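# Put the orange into the foam net sleeve

## Task

Work the orange into the foam net sleeve so that it ends up inside it. Tugging on the net hard enough to rip it costs score.

## Robot and tools

Robot: two arms, left_arm and right_arm, each a six-joint arm with a two-finger parallel gripper and a camera on its wrist. A fixed camera stand sits behind them. Cameras: cam_high (fixed, 896x504), cam_left_wrist and cam_right_wrist (896x504 each). zoom_image also lists cam_low, but images come only from the three above.

Frames. The scene frame has its origin at table-top height, halfway between the two nominal arm bases; +z is up, +x points out over the table, and left_arm is on the +y side (arm names do not match image sides). The calibrated bases are at left_arm (+0.016, +0.362, 0) m and right_arm (+0.011, -0.329, 0) m, each yawed very slightly. Every hand pose, velocity, target and wrist-camera pose is reported in that arm's own base frame; cam_high and the table use the scene frame. A gripper's fingers point along its own +z and open and close along its y. end_effector_position is the point between the pads, about 1 cm short of the tips. Reported positions and orientations can be off by a few cm, more at long reach.

execute_actions(actions, cameras). actions is a list of actions; each action is a list of up to 15 rows, one row per 1/30 s step, and a short action repeats its final row until 15 steps pass. Each row is one flat list of 14 numbers, all within [-1, 1]: for left_arm dx, dy, dz, rx, ry, rz, opening, then the same seven for right_arm. Both arms must always be filled in. dx..rz are an offset, not a pose: measured from that arm's Hand target as it was when the action began, along that arm's own base axes, with the turn taken about the Hand target's position. Every row counts from that same starting point, and each new action or call starts again from the current Hand target, so sending the same offset twice moves twice as far. Scale: 1.0 = 0.6 m for dx, dy, dz and 180 degrees for rotation; rx, ry, rz form one rotation vector. A translation longer than 1.0 is shortened. opening is absolute, not an offset: +1 fully open (0.094 m), -1 closed. To keep an arm still, send six zeros and repeat its current opening; a 0 opening is itself a command (half open). cameras picks images by name; ["all"] for all, [] for none; by default you get images only when actions is empty.

move(target, speed, blend, opening_speed, grip_force, blocking, cameras). target is one 14-number row laid out as above, or a list of up to 15 such rows; every row is an offset from the Hand targets at the start of the move, not from the previous row. The grippers travel in straight lines and all finish together, in at least 0.5 s and at most 10 s in total. speed: top path speed in m/s, 0.002 to 2.9, default 0.25 (turning up to twice that in rad/s); one value or one per target. blend: corner rounding radius in m for a list; 0 stops at each point. opening_speed: rate of change of the opening on the -1..+1 scale per second, at least 0.2; use a slow rate to close on the orange or the foam. grip_force: per-pad force cap in newtons, 10 to 50, one value or one per arm; it persists, and low values close slowly. blocking=false returns after about 0.5 s while the motion continues. Moves do not avoid obstacles or the other arm; faster moves stray more, overshoot and strike harder. Do not route a gripper close to its own base.

wait(seconds 0..10, cameras) lets time pass with the last commands held. stop(cameras) brakes a running move. zoom_image(camera, region [x0, y0, x1, y1] in pixels, at most 504x504) enlarges part of the latest image. read_manual gives licence texts only. finished_scene(scene) ends the current scene (1 or 2) irreversibly; the orange must stay in the sleeve with the robot let go.

Results: per arm, end_effector_position (m) and end_effector_quat_wxyz in its base frame; Hand target, the pose the next offsets count from (commanded pose after clipping); Joint positions, whose last number is the finger opening in metres; grip_measured, the opening on the command scale (reads up to about 2.5 mm wide when empty, narrower than the object when squeezing); Joint torques; Joint velocities, possibly noted as within noise; Tool commands. Action calls also list positions at some steps. move adds a move: line giving the ending (done, off_target, moving, held, fault) and limits such as paced or held. MOTOR HOT warns of heating; OVER-TEMPERATURE FAULT means that arm has folded and is out of use.

Behaviour: the controller limits each step's rotation to 40 degrees from the measured orientation. Grippers often stop short of the target or sag and tilt under friction and weight; check the result, send the remaining gap as a new offset, and correct any tilt. An arm blocked by something keeps pushing until sent back away from it.

Avoid: tearing the net by pulling hard, dropping the orange or letting go while it moves, anything leaving the table, slamming into the table or fixed items, any contact between the two arms or one gripper closing on the other's fingers, long stretched-out holds that heat motors, and needless arm stops.

Each tool is called in YAML: its name, and indented under it one key for each argument.

## Session

execute_actions:
  actions: []

Scene clock: 0.00 s.
left_arm: end_effector_position=(+0.2515, -0.2675, +0.0814) grip_measured=-0.987 end_effector_quat_wxyz=(+0.261, +0.084, +0.764, -0.584) | right_arm: end_effector_position=(+0.2617, +0.3377, +0.0855) grip_measured=-0.982 end_effector_quat_wxyz=(-0.628, +0.703, -0.324, -0.071)
Joint positions: left_arm=[-0.483 1.781 0.286 1.24 0.761 -0.863 0.001] | right_arm=[0.701 1.859 0.48 1.144 -0.538 -1.148 0.001]
Joint velocities: within noise
Joint torques (N m): no reading
Heat: left arm: 27 °C; right arm: 24 °C.
Hand target: left_arm +0.2537, -0.2684, +0.0871; +0.269, +0.089, +0.759, -0.586 | right_arm +0.2628, +0.3377, +0.0863; -0.628, +0.703, -0.325, -0.070
Tool commands: left_gripper/opening=-1.0 right_gripper/opening=-1.0

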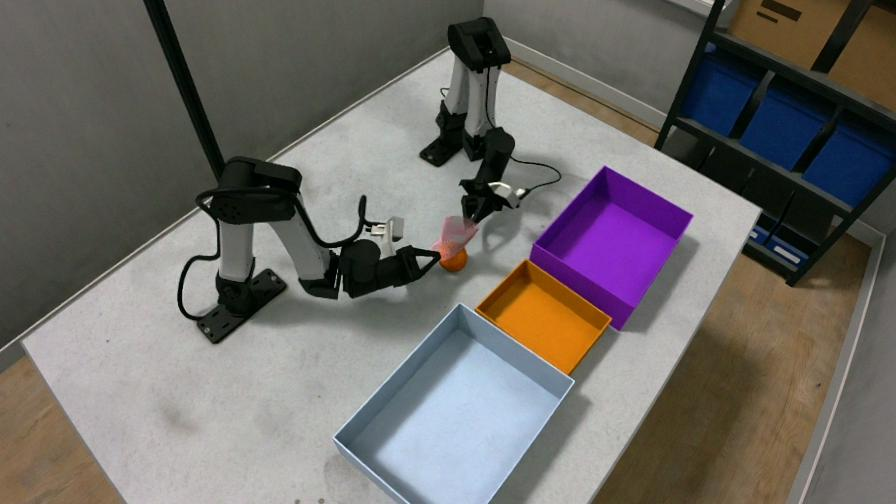

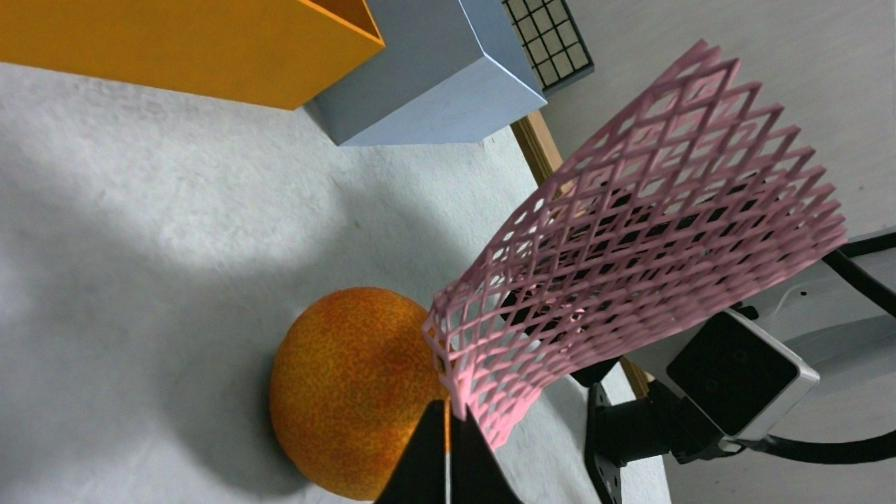

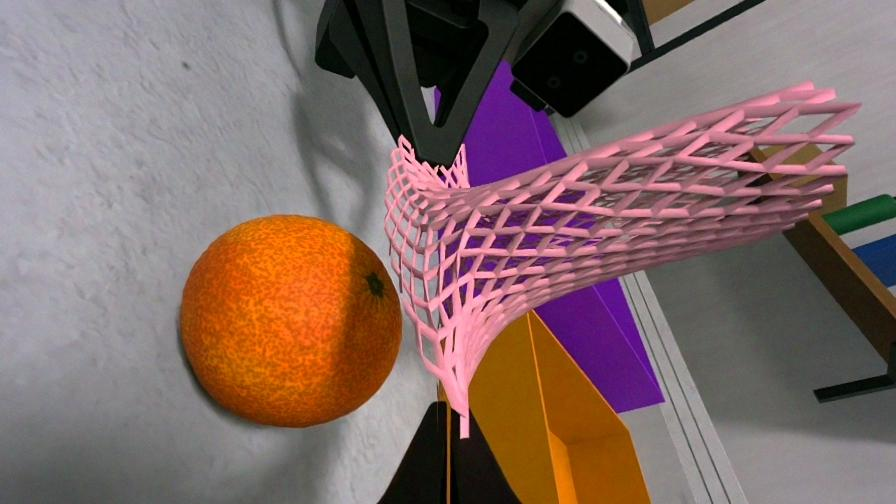

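zoom_image:
  camera: "cam_right_wrist"
  region: [340, 60, 844, 464]

zoom_image:
  camera: "cam_high"
  region: [370, 170, 550, 300]

zoom_image:
  camera: "cam_left_wrist"
  region: [392, 30, 892, 500]

Scaled by 1.000.

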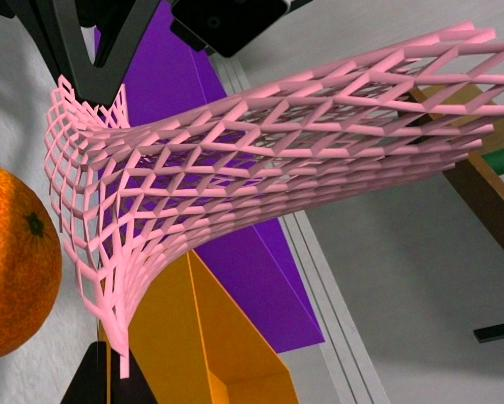

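Scaled by 2.800.

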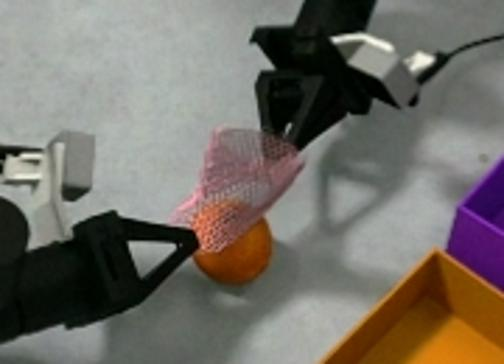

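Scaled by 1.008.

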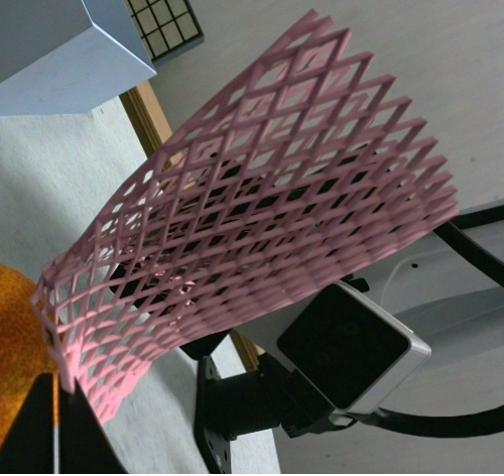

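move:
  target: [0,0,-0.0333,0.053,0.017,0,-1, 0,0,-0.0333,-0.053,0.017,0,-1]
  speed: 0.08
  cameras: ["all"]

Scene clock: 11.13 s.
left_arm: end_effector_position=(+0.2458, -0.2661, +0.0585) grip_measured=-0.987 end_effector_quat_wxyz=(+0.223, +0.090, +0.815, -0.527) | right_arm: end_effector_position=(+0.2575, +0.3371, +0.0612) grip_measured=-0.982 end_effector_quat_wxyz=(-0.559, +0.750, -0.344, -0.076)
Joint positions: left_arm=[-0.503 1.666 0.335 0.854 0.72 -0.733 0.001] | right_arm=[0.713 1.798 0.535 0.832 -0.52 -1.231 0.001]
Joint torques (N m): left_arm=[-0.29 -6.65 5.76 1.75 -0.16 0.22] | right_arm=[0.31 -8.73 5.91 1.59 0.28 0.04]
Heat: left arm: 28 °C; right arm: 27 °C.
Hand target: left_arm +0.2538, -0.2684, +0.0671; +0.241, +0.095, +0.812, -0.523 | right_arm +0.2629, +0.3377, +0.0663; -0.559, +0.751, -0.347, -0.061
Off the commanded pose: left_arm 0.012 m, 2 deg | right_arm 0.007 m, 2 deg.
move: off_target (left_arm)
camera_calibration:
cam_left_wrist: T_world_to_cam=[[-0.390124, -0.424869, 0.816878, -0.0628651], [-0.913627, 0.288856, -0.286091, 0.360087], [-0.114409, -0.857933, -0.500861, -0.0813904], [0, 0, 0, 1]] pos_world=[0.295149, -0.20055, 0.113605]
cam_right_wrist: T_world_to_cam=[[0.601408, 0.121662, 0.789624, -0.24503], [0.557989, -0.771312, -0.306146, 0.17534], [0.5718, 0.624721, -0.53176, -0.235406], [0, 0, 0, 1]] pos_world=[0.18413, 0.312116, 0.121982]

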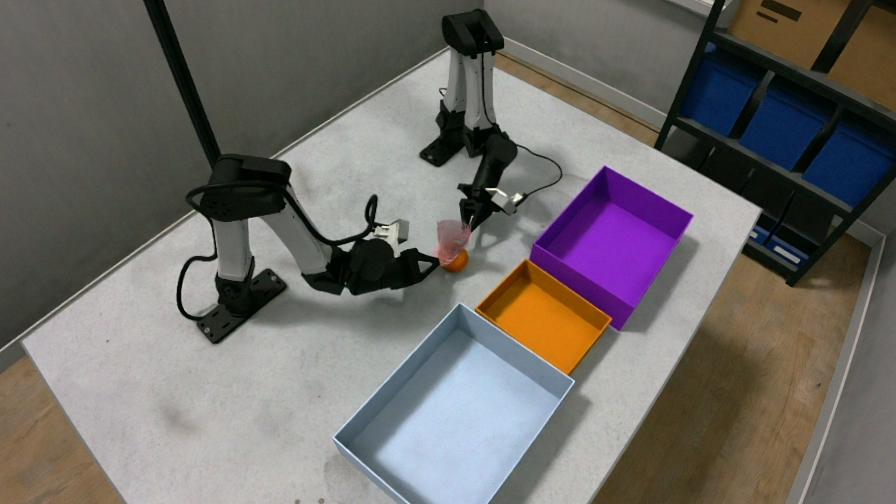

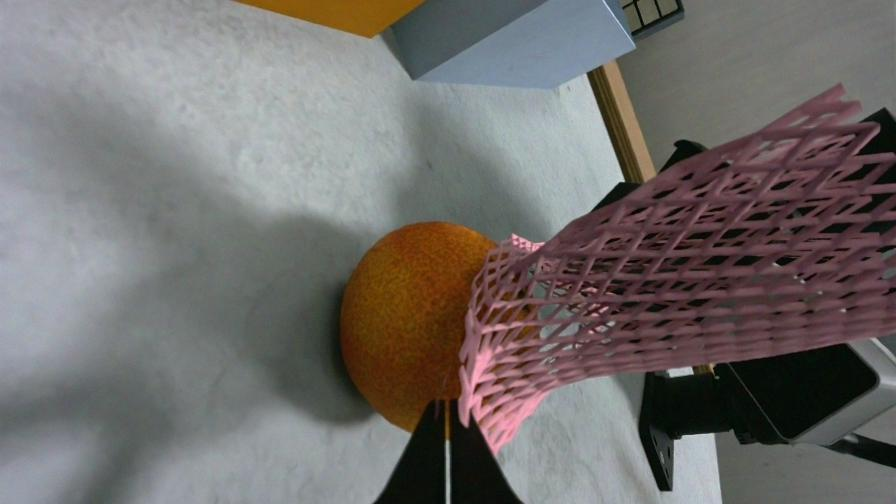

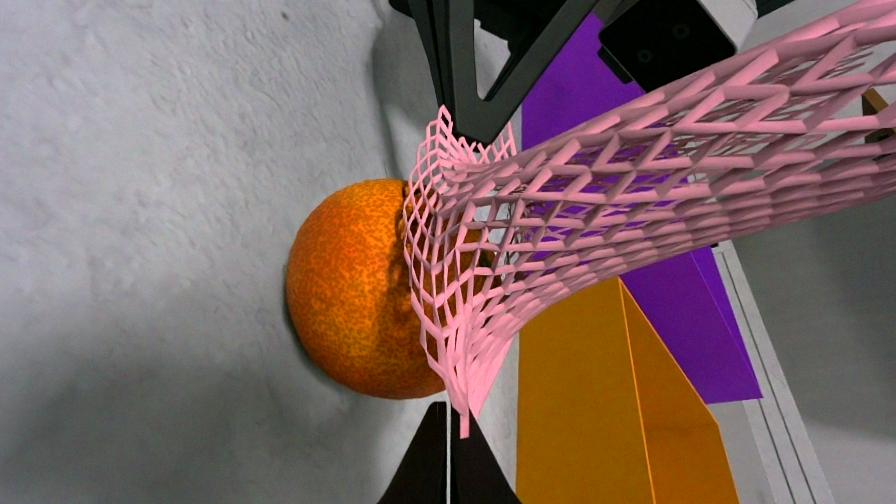

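move:
  target: [0.017,0,0.005,0,0,0,-1, 0.008,0,0,0,0,0,-1]
  speed: 0.06
  cameras: []

move:
  target: [0,0,-0.022,0.03,0.01,0,-1, 0,0,-0.025,-0.03,0.01,0,-1]
  speed: 0.06
  cameras: ["all"]

Scene clock: 13.37 s.
left_arm: end_effector_position=(+0.2548, -0.2686, +0.0627) grip_measured=-0.987 end_effector_quat_wxyz=(+0.226, +0.092, +0.816, -0.525) | right_arm: end_effector_position=(+0.2601, +0.3393, +0.0638) grip_measured=-0.982 end_effector_quat_wxyz=(-0.560, +0.751, -0.342, -0.074)
Joint positions: left_arm=[-0.497 1.666 0.374 0.812 0.72 -0.72 0.001] | right_arm=[0.713 1.798 0.55 0.82 -0.52 -1.236 0.001]
Joint torques (N m): left_arm=[0.83 -5.86 6.01 1.81 0.04 0.22] | right_arm=[-0.69 -7.8 5.87 1.71 0.21 0.02]
Heat: left arm: 28 °C; right arm: 27 °C.
Hand target: left_arm +0.2639, -0.2683, +0.0700; +0.240, +0.095, +0.812, -0.523 | right_arm +0.2677, +0.3377, +0.0664; -0.559, +0.751, -0.346, -0.061
Off the commanded pose: left_arm 0.012 m, 2 deg | right_arm 0.008 m, 2 deg.
move: off_target (left_arm)
No camera images: "cameras" was empty.

Scene clock: 14.80 s.
left_arm: end_effector_position=(+0.2564, -0.2673, +0.0501) grip_measured=-0.987 end_effector_quat_wxyz=(+0.207, +0.096, +0.839, -0.494) | right_arm: end_effector_position=(+0.2645, +0.3385, +0.0515) grip_measured=-0.982 end_effector_quat_wxyz=(-0.526, +0.771, -0.352, -0.068)
Joint positions: left_arm=[-0.501 1.656 0.424 0.644 0.694 -0.656 0.001] | right_arm=[0.713 1.798 0.6 0.678 -0.497 -1.28 0.001]
Joint torques (N m): left_arm=[-0.29 -6.87 6.11 1.61 -0.19 0.21] | right_arm=[0.36 -8.18 5.93 1.38 0.27 0.04]
Heat: left arm: 28 °C; right arm: 27 °C.
Hand target: left_arm +0.2640, -0.2684, +0.0569; +0.223, +0.098, +0.839, -0.486 | right_arm +0.2676, +0.3377, +0.0513; -0.517, +0.775, -0.358, -0.057
Off the commanded pose: left_arm 0.010 m, 2 deg | right_arm 0.003 m, 2 deg.
move: done
camera_calibration:
cam_left_wrist: T_world_to_cam=[[-0.373586, -0.491217, 0.786854, -0.0728543], [-0.918221, 0.316128, -0.238605, 0.373796], [-0.13154, -0.811646, -0.569147, -0.0652852], [0, 0, 0, 1]] pos_world=[0.307422, -0.206943, 0.109359]
cam_right_wrist: T_world_to_cam=[[0.614456, 0.183078, 0.767415, -0.264833], [0.552976, -0.793729, -0.253403, 0.175733], [0.562727, 0.580067, -0.588949, -0.224954], [0, 0, 0, 1]] pos_world=[0.192139, 0.318458, 0.115282]

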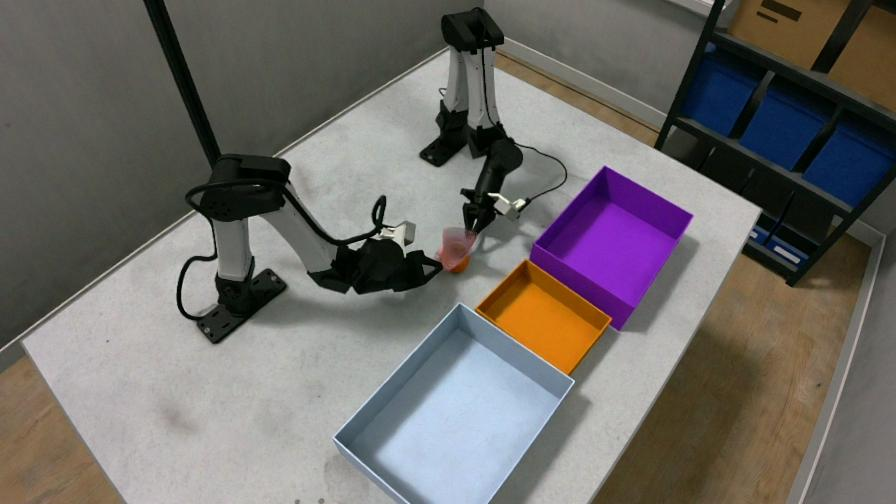

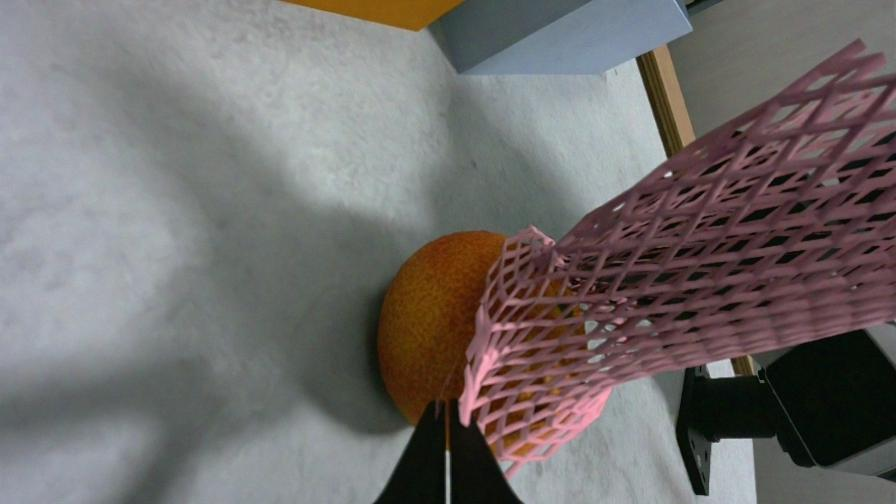

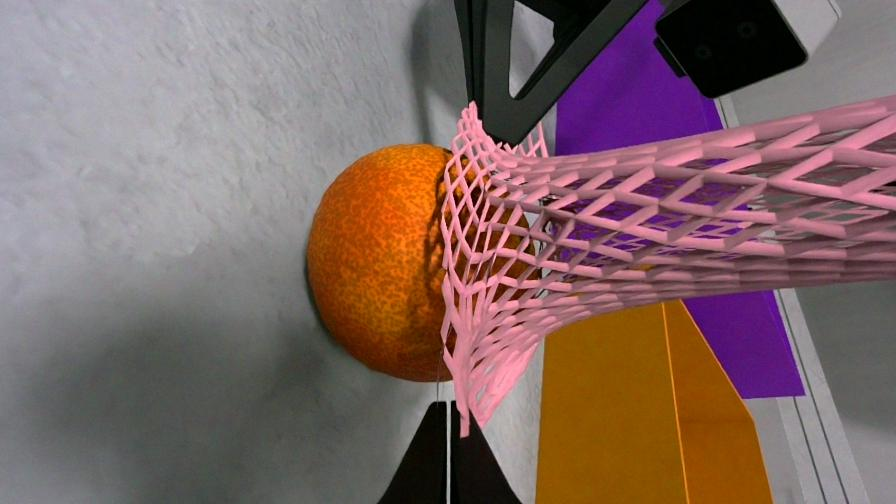

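move:
  target: [0.002,0,-0.025,0.03,0.01,0,-1, 0.002,0,-0.025,-0.03,0.01,0,-1]
  speed: 0.05
  cameras: ["all"]

Scene clock: 16.60 s.
left_arm: end_effector_position=(+0.2596, -0.2688, +0.0406) grip_measured=-0.988 end_effector_quat_wxyz=(+0.197, +0.101, +0.860, -0.460) | right_arm: end_effector_position=(+0.2675, +0.3409, +0.0434) grip_measured=-0.982 end_effector_quat_wxyz=(-0.493, +0.791, -0.358, -0.060)
Joint positions: left_arm=[-0.52 1.656 0.48 0.503 0.643 -0.603 0.001] | right_arm=[0.726 1.798 0.66 0.538 -0.46 -1.319 0.001]
Joint torques (N m): left_arm=[-0.32 -6.15 6.19 1.44 -0.21 0.22] | right_arm=[0.28 -7.35 6.09 1.28 0.23 0.04]
Heat: left arm: 29 °C; right arm: 27 °C.
Hand target: left_arm +0.2652, -0.2684, +0.0419; +0.205, +0.101, +0.865, -0.447 | right_arm +0.2688, +0.3378, +0.0363; -0.475, +0.798, -0.368, -0.052
Off the commanded pose: left_arm 0.006 m, 2 deg | right_arm 0.008 m, 3 deg.
move: off_target (right_arm)
camera_calibration:
cam_left_wrist: T_world_to_cam=[[-0.364051, -0.552578, 0.749749, -0.0823506], [-0.920599, 0.335609, -0.199659, 0.379229], [-0.141295, -0.762905, -0.630882, -0.0533004], [0, 0, 0, 1]] pos_world=[0.311607, -0.213441, 0.103833]
cam_right_wrist: T_world_to_cam=[[0.625858, 0.241752, 0.741524, -0.282801], [0.549387, -0.811493, -0.199129, 0.178519], [0.553602, 0.53201, -0.640695, -0.211757], [0, 0, 0, 1]] pos_world=[0.196146, 0.325892, 0.10958]

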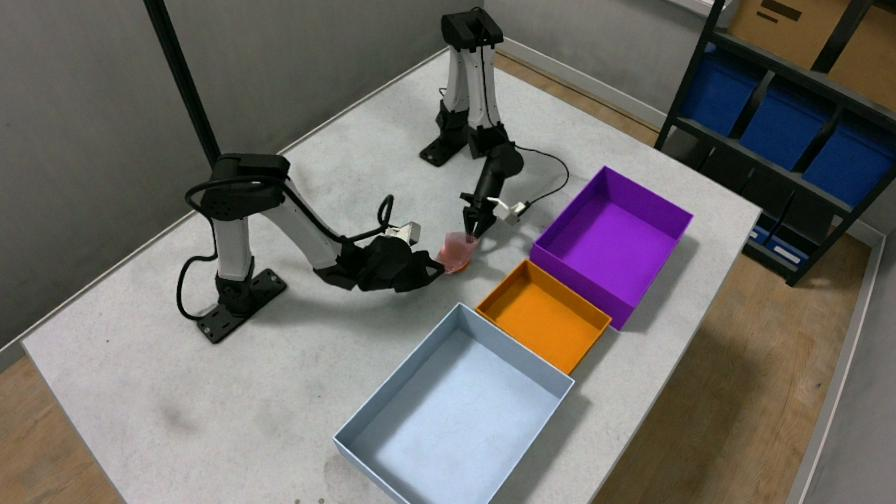

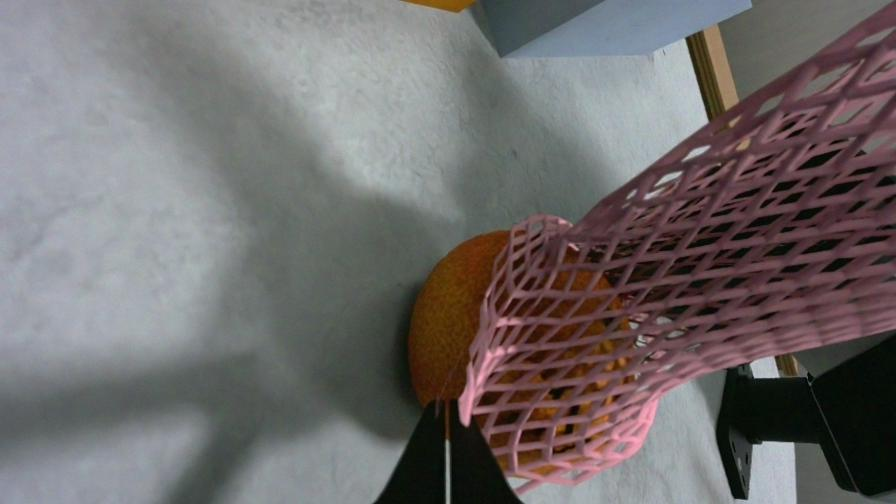

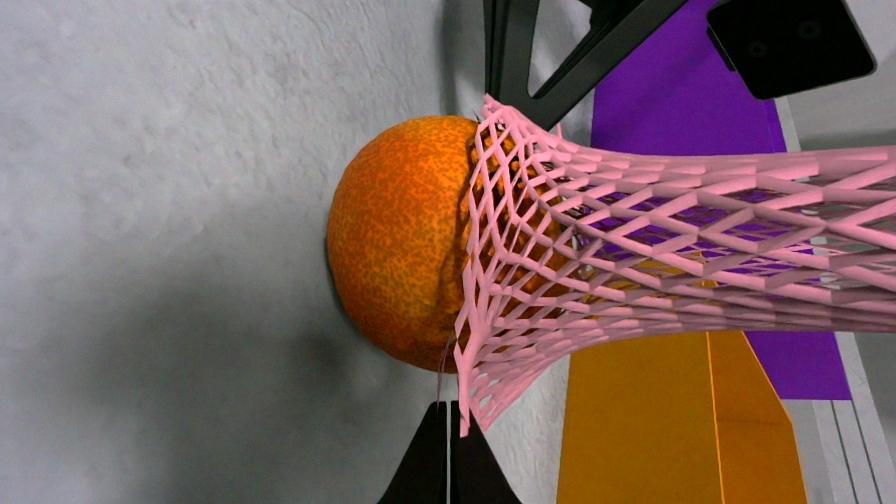

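move:
  target: [0.002,0,-0.023,0.03,0.01,0,-1, 0.002,0,-0.023,-0.03,0.01,0,-1]
  speed: 0.05
  cameras: ["all"]

Scene clock: 18.47 s.
left_arm: end_effector_position=(+0.2640, -0.2703, +0.0346) grip_measured=-0.988 end_effector_quat_wxyz=(+0.190, +0.106, +0.878, -0.426) | right_arm: end_effector_position=(+0.2708, +0.3424, +0.0380) grip_measured=-0.982 end_effector_quat_wxyz=(-0.459, +0.808, -0.366, -0.052)
Joint positions: left_arm=[-0.54 1.656 0.54 0.373 0.584 -0.563 0.001] | right_arm=[0.739 1.798 0.725 0.395 -0.419 -1.35 0.001]
Joint torques (N m): left_arm=[-0.44 -4.62 6.3 1.34 -0.22 0.22] | right_arm=[0.29 -5.67 6.53 1.27 0.23 0]
Heat: left arm: 29 °C; right arm: 27 °C.
Hand target: left_arm +0.2663, -0.2684, +0.0280; +0.186, +0.103, +0.888, -0.408 | right_arm +0.2700, +0.3377, +0.0225; -0.431, +0.818, -0.378, -0.047
Off the commanded pose: left_arm 0.007 m, 2 deg | right_arm 0.016 m, 4 deg.
move: off_target (right_arm)
camera_calibration:
cam_left_wrist: T_world_to_cam=[[-0.356389, -0.61063, 0.70719, -0.0934087], [-0.923025, 0.347522, -0.165088, 0.385249], [-0.144956, -0.711589, -0.68748, -0.0407819], [0, 0, 0, 1]] pos_world=[0.316393, -0.219941, 0.101621]
cam_right_wrist: T_world_to_cam=[[0.638489, 0.296169, 0.710364, -0.302084], [0.543691, -0.826849, -0.143946, 0.181585], [0.544731, 0.478126, -0.688958, -0.195152], [0, 0, 0, 1]] pos_world=[0.200457, 0.332918, 0.106276]

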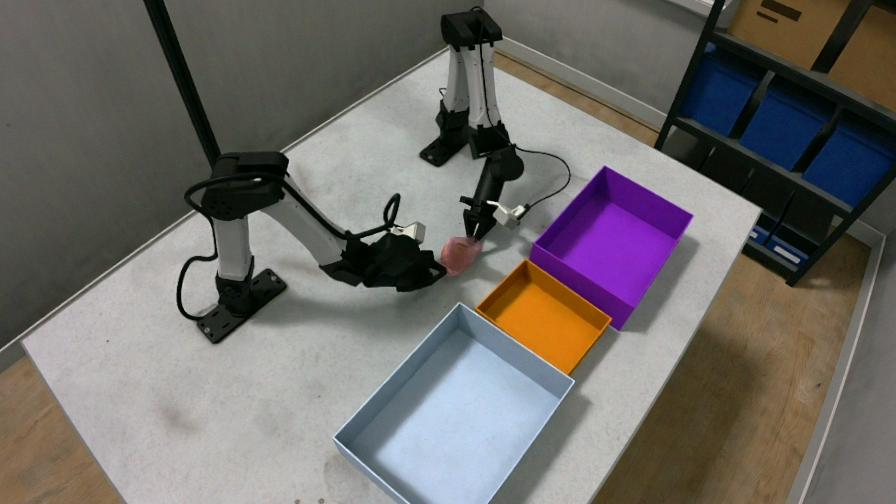

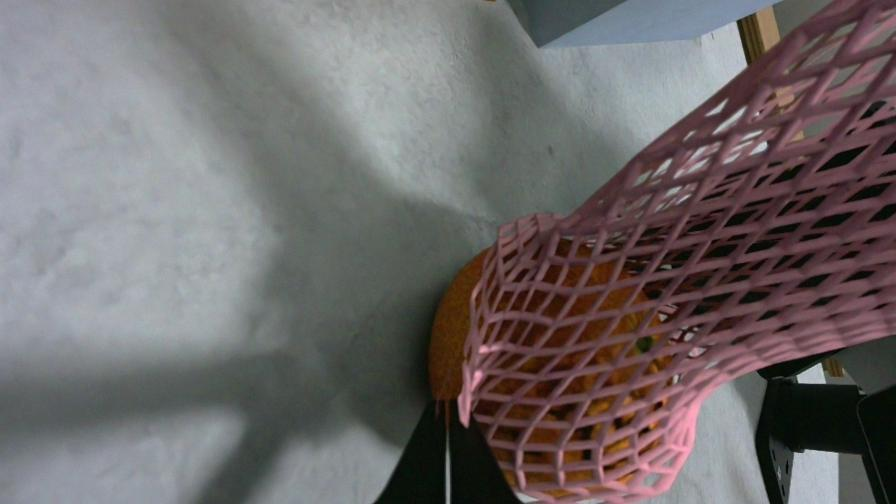

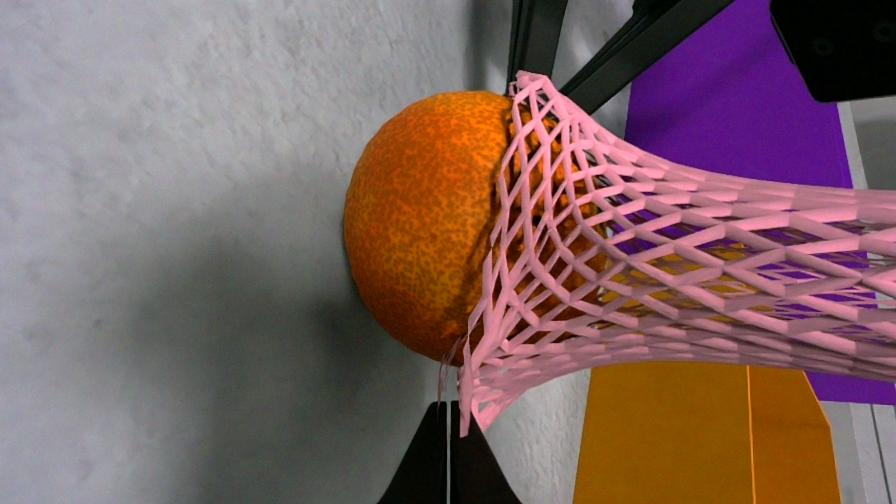

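move:
  target: [0,0.004,-0.023,0.015,0.005,0,-1, 0,-0.008,-0.02,-0.015,0.005,0,-1]
  speed: 0.05
  cameras: ["all"]

Scene clock: 20.10 s.
left_arm: end_effector_position=(+0.2658, -0.2709, +0.0277) grip_measured=-0.988 end_effector_quat_wxyz=(+0.187, +0.111, +0.883, -0.415) | right_arm: end_effector_position=(+0.2711, +0.3411, +0.0300) grip_measured=-0.982 end_effector_quat_wxyz=(-0.444, +0.816, -0.366, -0.050)
Joint positions: left_arm=[-0.545 1.681 0.557 0.356 0.569 -0.542 0.001] | right_arm=[0.739 1.816 0.742 0.36 -0.412 -1.37 0.001]
Joint torques (N m): left_arm=[-0.43 -4.04 5.98 1.2 -0.35 0.22] | right_arm=[-0.08 -5.68 6.22 1.11 0.34 0]
Heat: left arm: 29 °C; right arm: 27 °C.
Hand target: left_arm +0.2663, -0.2659, +0.0141; +0.177, +0.105, +0.899, -0.387 | right_arm +0.2700, +0.3329, +0.0104; -0.408, +0.828, -0.382, -0.045
Off the commanded pose: left_arm 0.014 m, 4 deg | right_arm 0.021 m, 5 deg.
move: off_target (left_arm, right_arm)
camera_calibration:
cam_left_wrist: T_world_to_cam=[[-0.360139, -0.627268, 0.690532, -0.0912621], [-0.920958, 0.357103, -0.155929, 0.387822], [-0.148782, -0.692107, -0.706294, -0.0389838], [0, 0, 0, 1]] pos_world=[0.318501, -0.222719, 0.095958]
cam_right_wrist: T_world_to_cam=[[0.642329, 0.322936, 0.695072, -0.305912], [0.547869, -0.827656, -0.12176, 0.177718], [0.53596, 0.459019, -0.708554, -0.190722], [0, 0, 0, 1]] pos_world=[0.20135, 0.333424, 0.099133]

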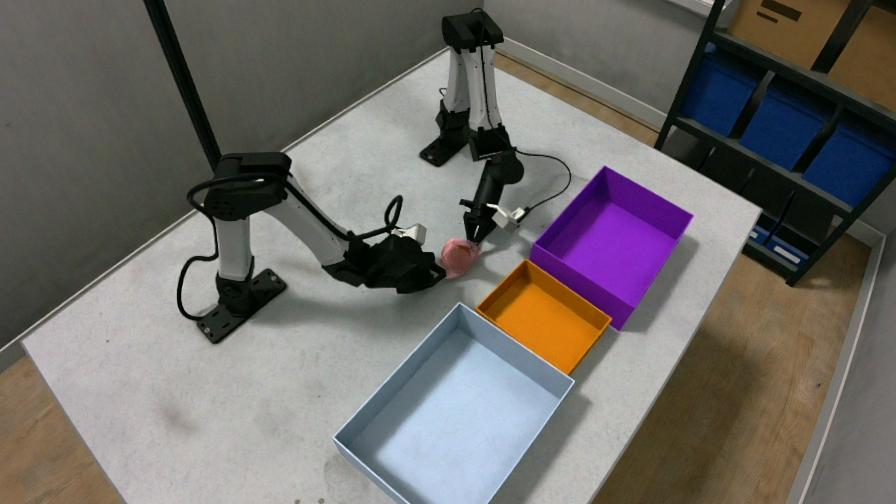

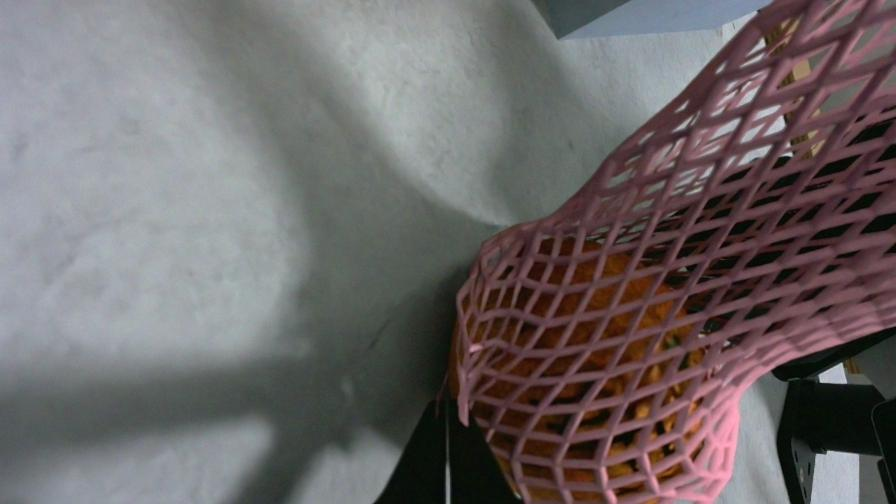

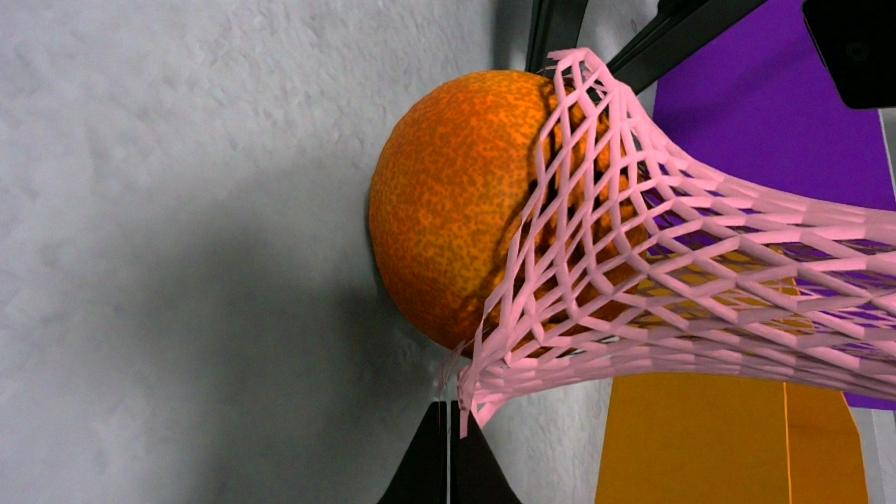

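move:
  target: [-0.018,0,0,0,0,0,-1, -0.018,0,0,0,0,0,-1]
  speed: 0.04
  cameras: ["all"]

Scene clock: 22.27 s.
left_arm: end_effector_position=(+0.2640, -0.2737, +0.0261) grip_measured=-0.988 end_effector_quat_wxyz=(+0.190, +0.115, +0.885, -0.408) | right_arm: end_effector_position=(+0.2676, +0.3446, +0.0288) grip_measured=-0.982 end_effector_quat_wxyz=(-0.441, +0.820, -0.363, -0.044)
Joint positions: left_arm=[-0.565 1.681 0.557 0.356 0.544 -0.542 0.001] | right_arm=[0.76 1.816 0.742 0.36 -0.386 -1.371 0.001]
Joint torques (N m): left_arm=[-0.72 -6.41 3.15 1.37 -0.25 0.04] | right_arm=[0.57 -7.71 3.26 1.32 0.24 0.17]
Heat: left arm: 29 °C; right arm: 27 °C.
Hand target: left_arm +0.2555, -0.2660, +0.0142; +0.177, +0.105, +0.899, -0.387 | right_arm +0.2592, +0.3329, +0.0104; -0.408, +0.828, -0.382, -0.045
Off the commanded pose: left_arm 0.017 m, 3 deg | right_arm 0.023 m, 5 deg.
move: off_target (left_arm, right_arm)
camera_calibration:
cam_left_wrist: T_world_to_cam=[[-0.367116, -0.636871, 0.677954, -0.0930452], [-0.919099, 0.360505, -0.159038, 0.387326], [-0.143119, -0.681492, -0.717694, -0.0406666], [0, 0, 0, 1]] pos_world=[0.316013, -0.226605, 0.0954939]
cam_right_wrist: T_world_to_cam=[[0.63373, 0.332966, 0.698227, -0.305166], [0.550713, -0.82807, -0.104958, 0.181266], [0.543233, 0.451037, -0.708141, -0.190484], [0, 0, 0, 1]] pos_world=[0.197044, 0.337627, 0.0972109]

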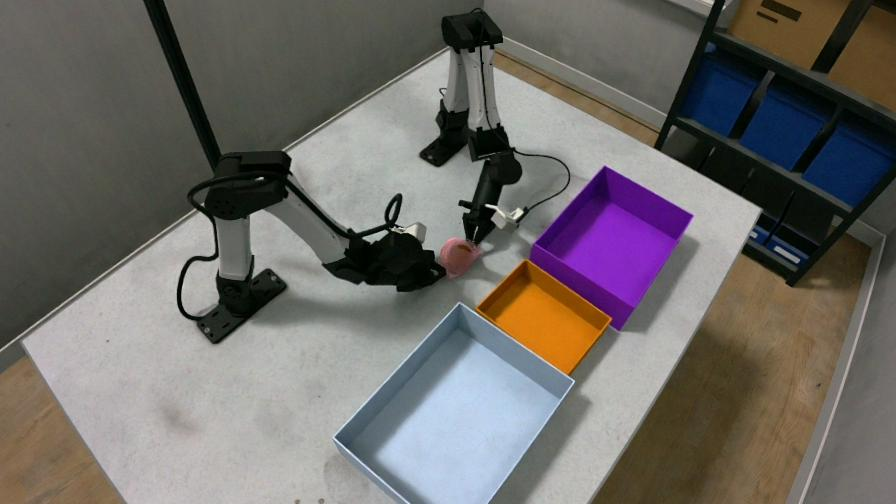

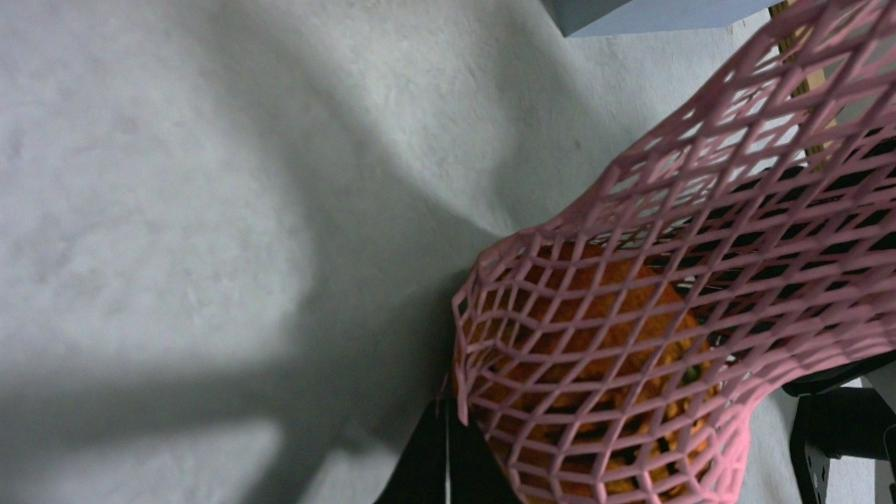

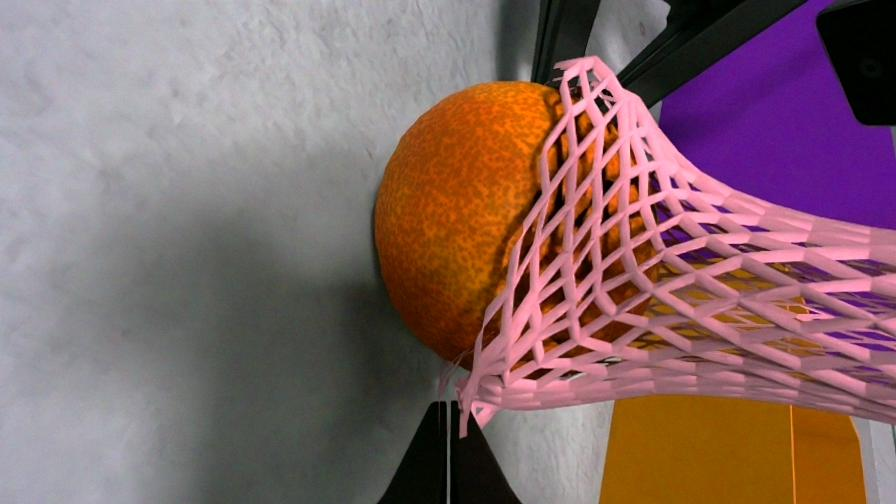

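move:
  target: [-0.01,0,0,0,-0.14,0,-1, -0.01,0,0.003,0,-0.14,0,-1]
  speed: 0.06
  cameras: ["all"]

Scene clock: 27.97 s.
left_arm: end_effector_position=(+0.2524, -0.2721, +0.0262) grip_measured=-0.988 end_effector_quat_wxyz=(+0.374, +0.186, +0.828, -0.374) | right_arm: end_effector_position=(+0.2551, +0.3425, +0.0293) grip_measured=-0.982 end_effector_quat_wxyz=(-0.508, +0.806, -0.276, +0.128)
Joint positions: left_arm=[-0.692 1.748 0.289 0.982 0.281 -0.422 0.001] | right_arm=[0.895 1.853 0.506 0.876 -0.087 -1.533 0.001]
Joint torques (N m): left_arm=[-0.46 -3.71 2.58 1.91 -0.3 0.22] | right_arm=[0.14 -5.42 2.69 1.84 0.39 0.05]
Heat: left arm: 29 °C; right arm: 28 °C.
Hand target: left_arm +0.2495, -0.2661, +0.0143; +0.369, +0.187, +0.838, -0.355 | right_arm +0.2532, +0.3329, +0.0122; -0.482, +0.818, -0.284, +0.137
Off the commanded pose: left_arm 0.014 m, 3 deg | right_arm 0.020 m, 4 deg.
move: off_target (left_arm, right_arm)
camera_calibration:
cam_left_wrist: T_world_to_cam=[[-0.595481, -0.647342, 0.475763, -0.0362334], [-0.784141, 0.339552, -0.519449, 0.345841], [0.174715, -0.682388, -0.709804, -0.121743], [0, 0, 0, 1]] pos_world=[0.270882, -0.223962, 0.110472]
cam_right_wrist: T_world_to_cam=[[0.311997, 0.317905, 0.895318, -0.215436], [0.526454, -0.842304, 0.115625, 0.191087], [0.790888, 0.435269, -0.430159, -0.248339], [0, 0, 0, 1]] pos_world=[0.163025, 0.337536, 0.0639641]

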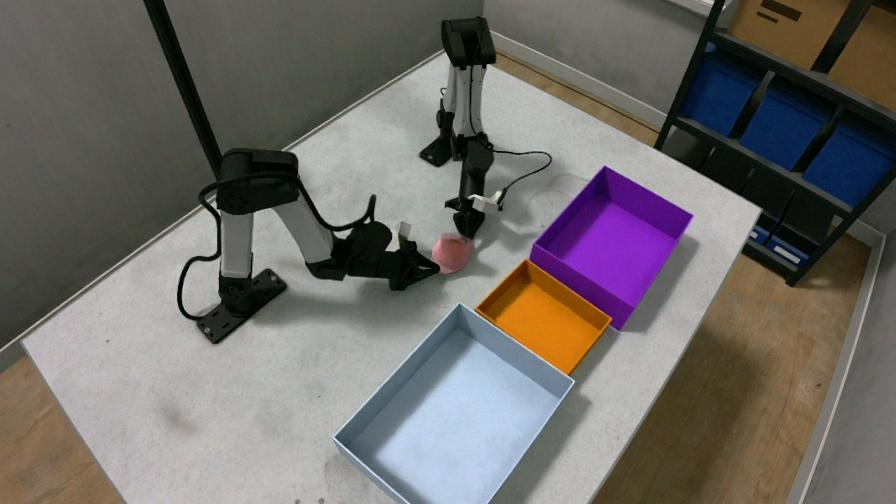

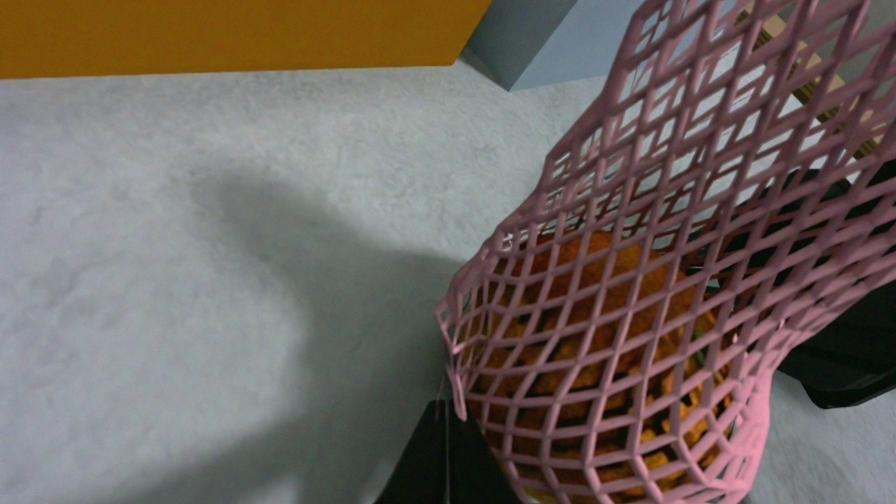

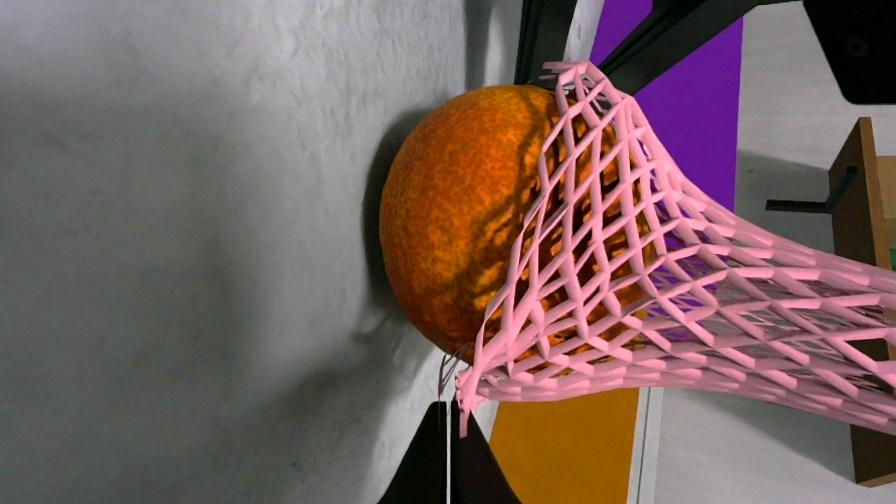

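move:
  target: [-0.018,0,-0.012,0,-0.14,0,-1, -0.018,0,-0.012,0,-0.14,0,-1]
  speed: 0.06
  cameras: ["all"]

Scene clock: 33.40 s.
left_arm: end_effector_position=(+0.2416, -0.2726, +0.0186) grip_measured=-0.988 end_effector_quat_wxyz=(+0.507, +0.271, +0.761, -0.300) | right_arm: end_effector_position=(+0.2452, +0.3435, +0.0350) grip_measured=-0.982 end_effector_quat_wxyz=(-0.556, +0.755, -0.180, +0.296)
Joint positions: left_arm=[-0.82 2.061 0.187 1.563 0.053 -0.175 0.001] | right_arm=[1.02 2.128 0.402 1.516 0.167 -1.791 0.001]
Joint torques (N m): left_arm=[-0.4 -3.69 0.65 2.06 -0.34 0.15] | right_arm=[0.36 0.38 0.77 2.6 0.44 -0.15]
Heat: left arm: 30 °C; right arm: 29 °C.
Hand target: left_arm +0.2388, -0.2660, +0.0071; +0.543, +0.260, +0.738, -0.306 | right_arm +0.2425, +0.3328, +0.0050; -0.532, +0.768, -0.172, +0.312
Off the commanded pose: left_arm 0.014 m, 5 deg | right_arm 0.032 m, 4 deg.
joint read past its limit (left arm) — joint 4 (wrist pitch), upper limit.
joint sent to its limit (left arm) — joint 4 (wrist pitch), upper limit. The joint targets are off in orientation, not in position.
joint sent to its limit (right arm) — joint 4 (wrist pitch), upper limit. The joint targets still meet the commanded pose.
move: off_target (left_arm, right_arm)
camera_calibration:
cam_left_wrist: T_world_to_cam=[[-0.721871, -0.669486, 0.175187, -0.00934114], [-0.550573, 0.402243, -0.731485, 0.298203], [0.419252, -0.624491, -0.658968, -0.169879], [0, 0, 0, 1]] pos_world=[0.228661, -0.232291, 0.107823]
cam_right_wrist: T_world_to_cam=[[-0.0634468, 0.301996, 0.951195, -0.122212], [0.413843, -0.859343, 0.300438, 0.223473], [0.908134, 0.412708, -0.0704566, -0.272103], [0, 0, 0, 1]] pos_world=[0.146869, 0.341247, 0.0299359]

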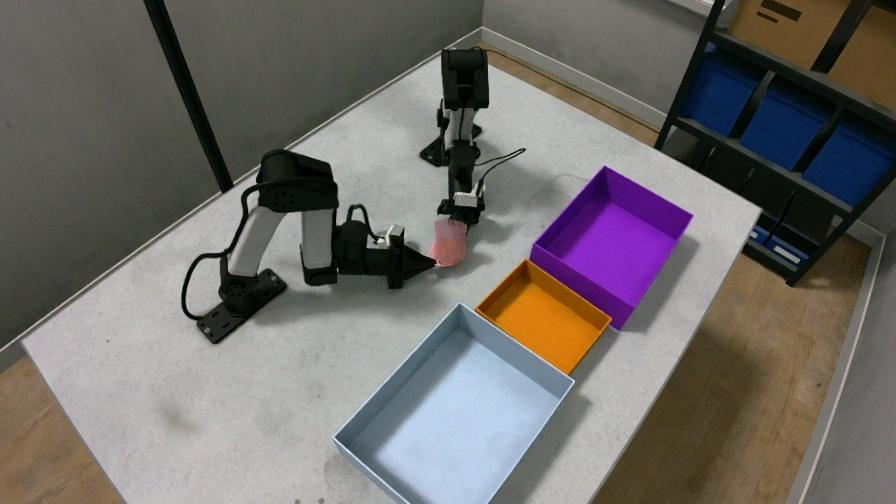

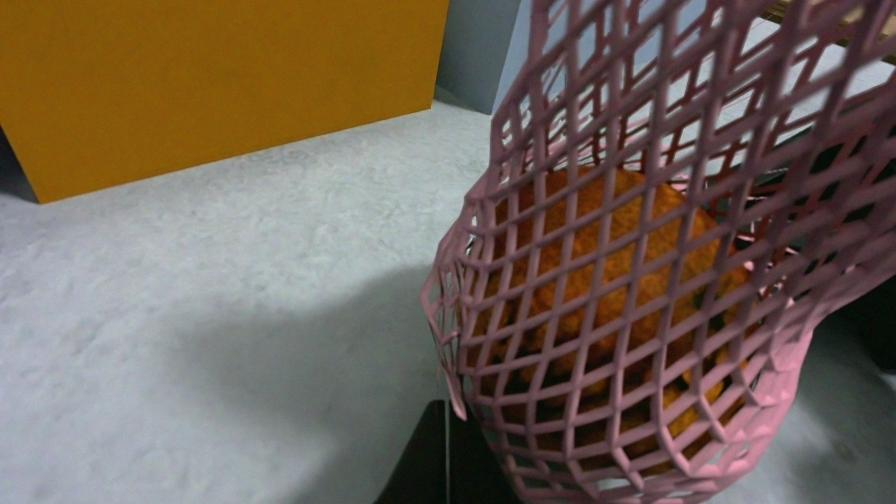

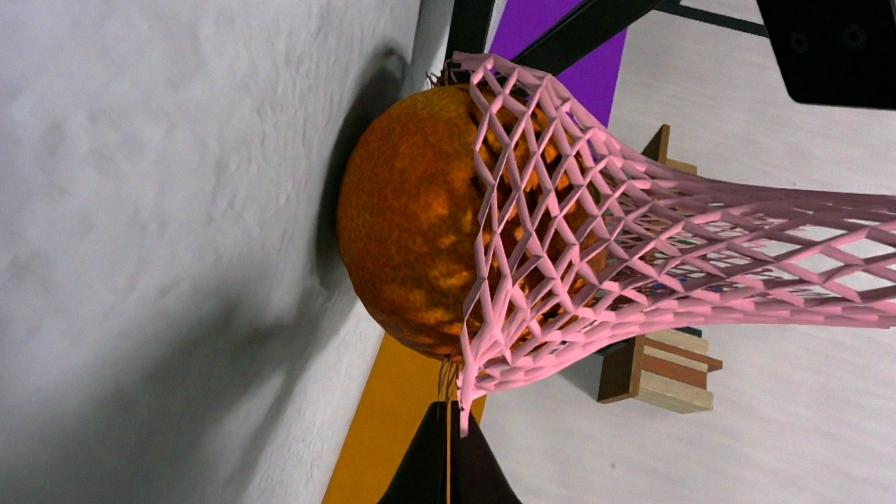

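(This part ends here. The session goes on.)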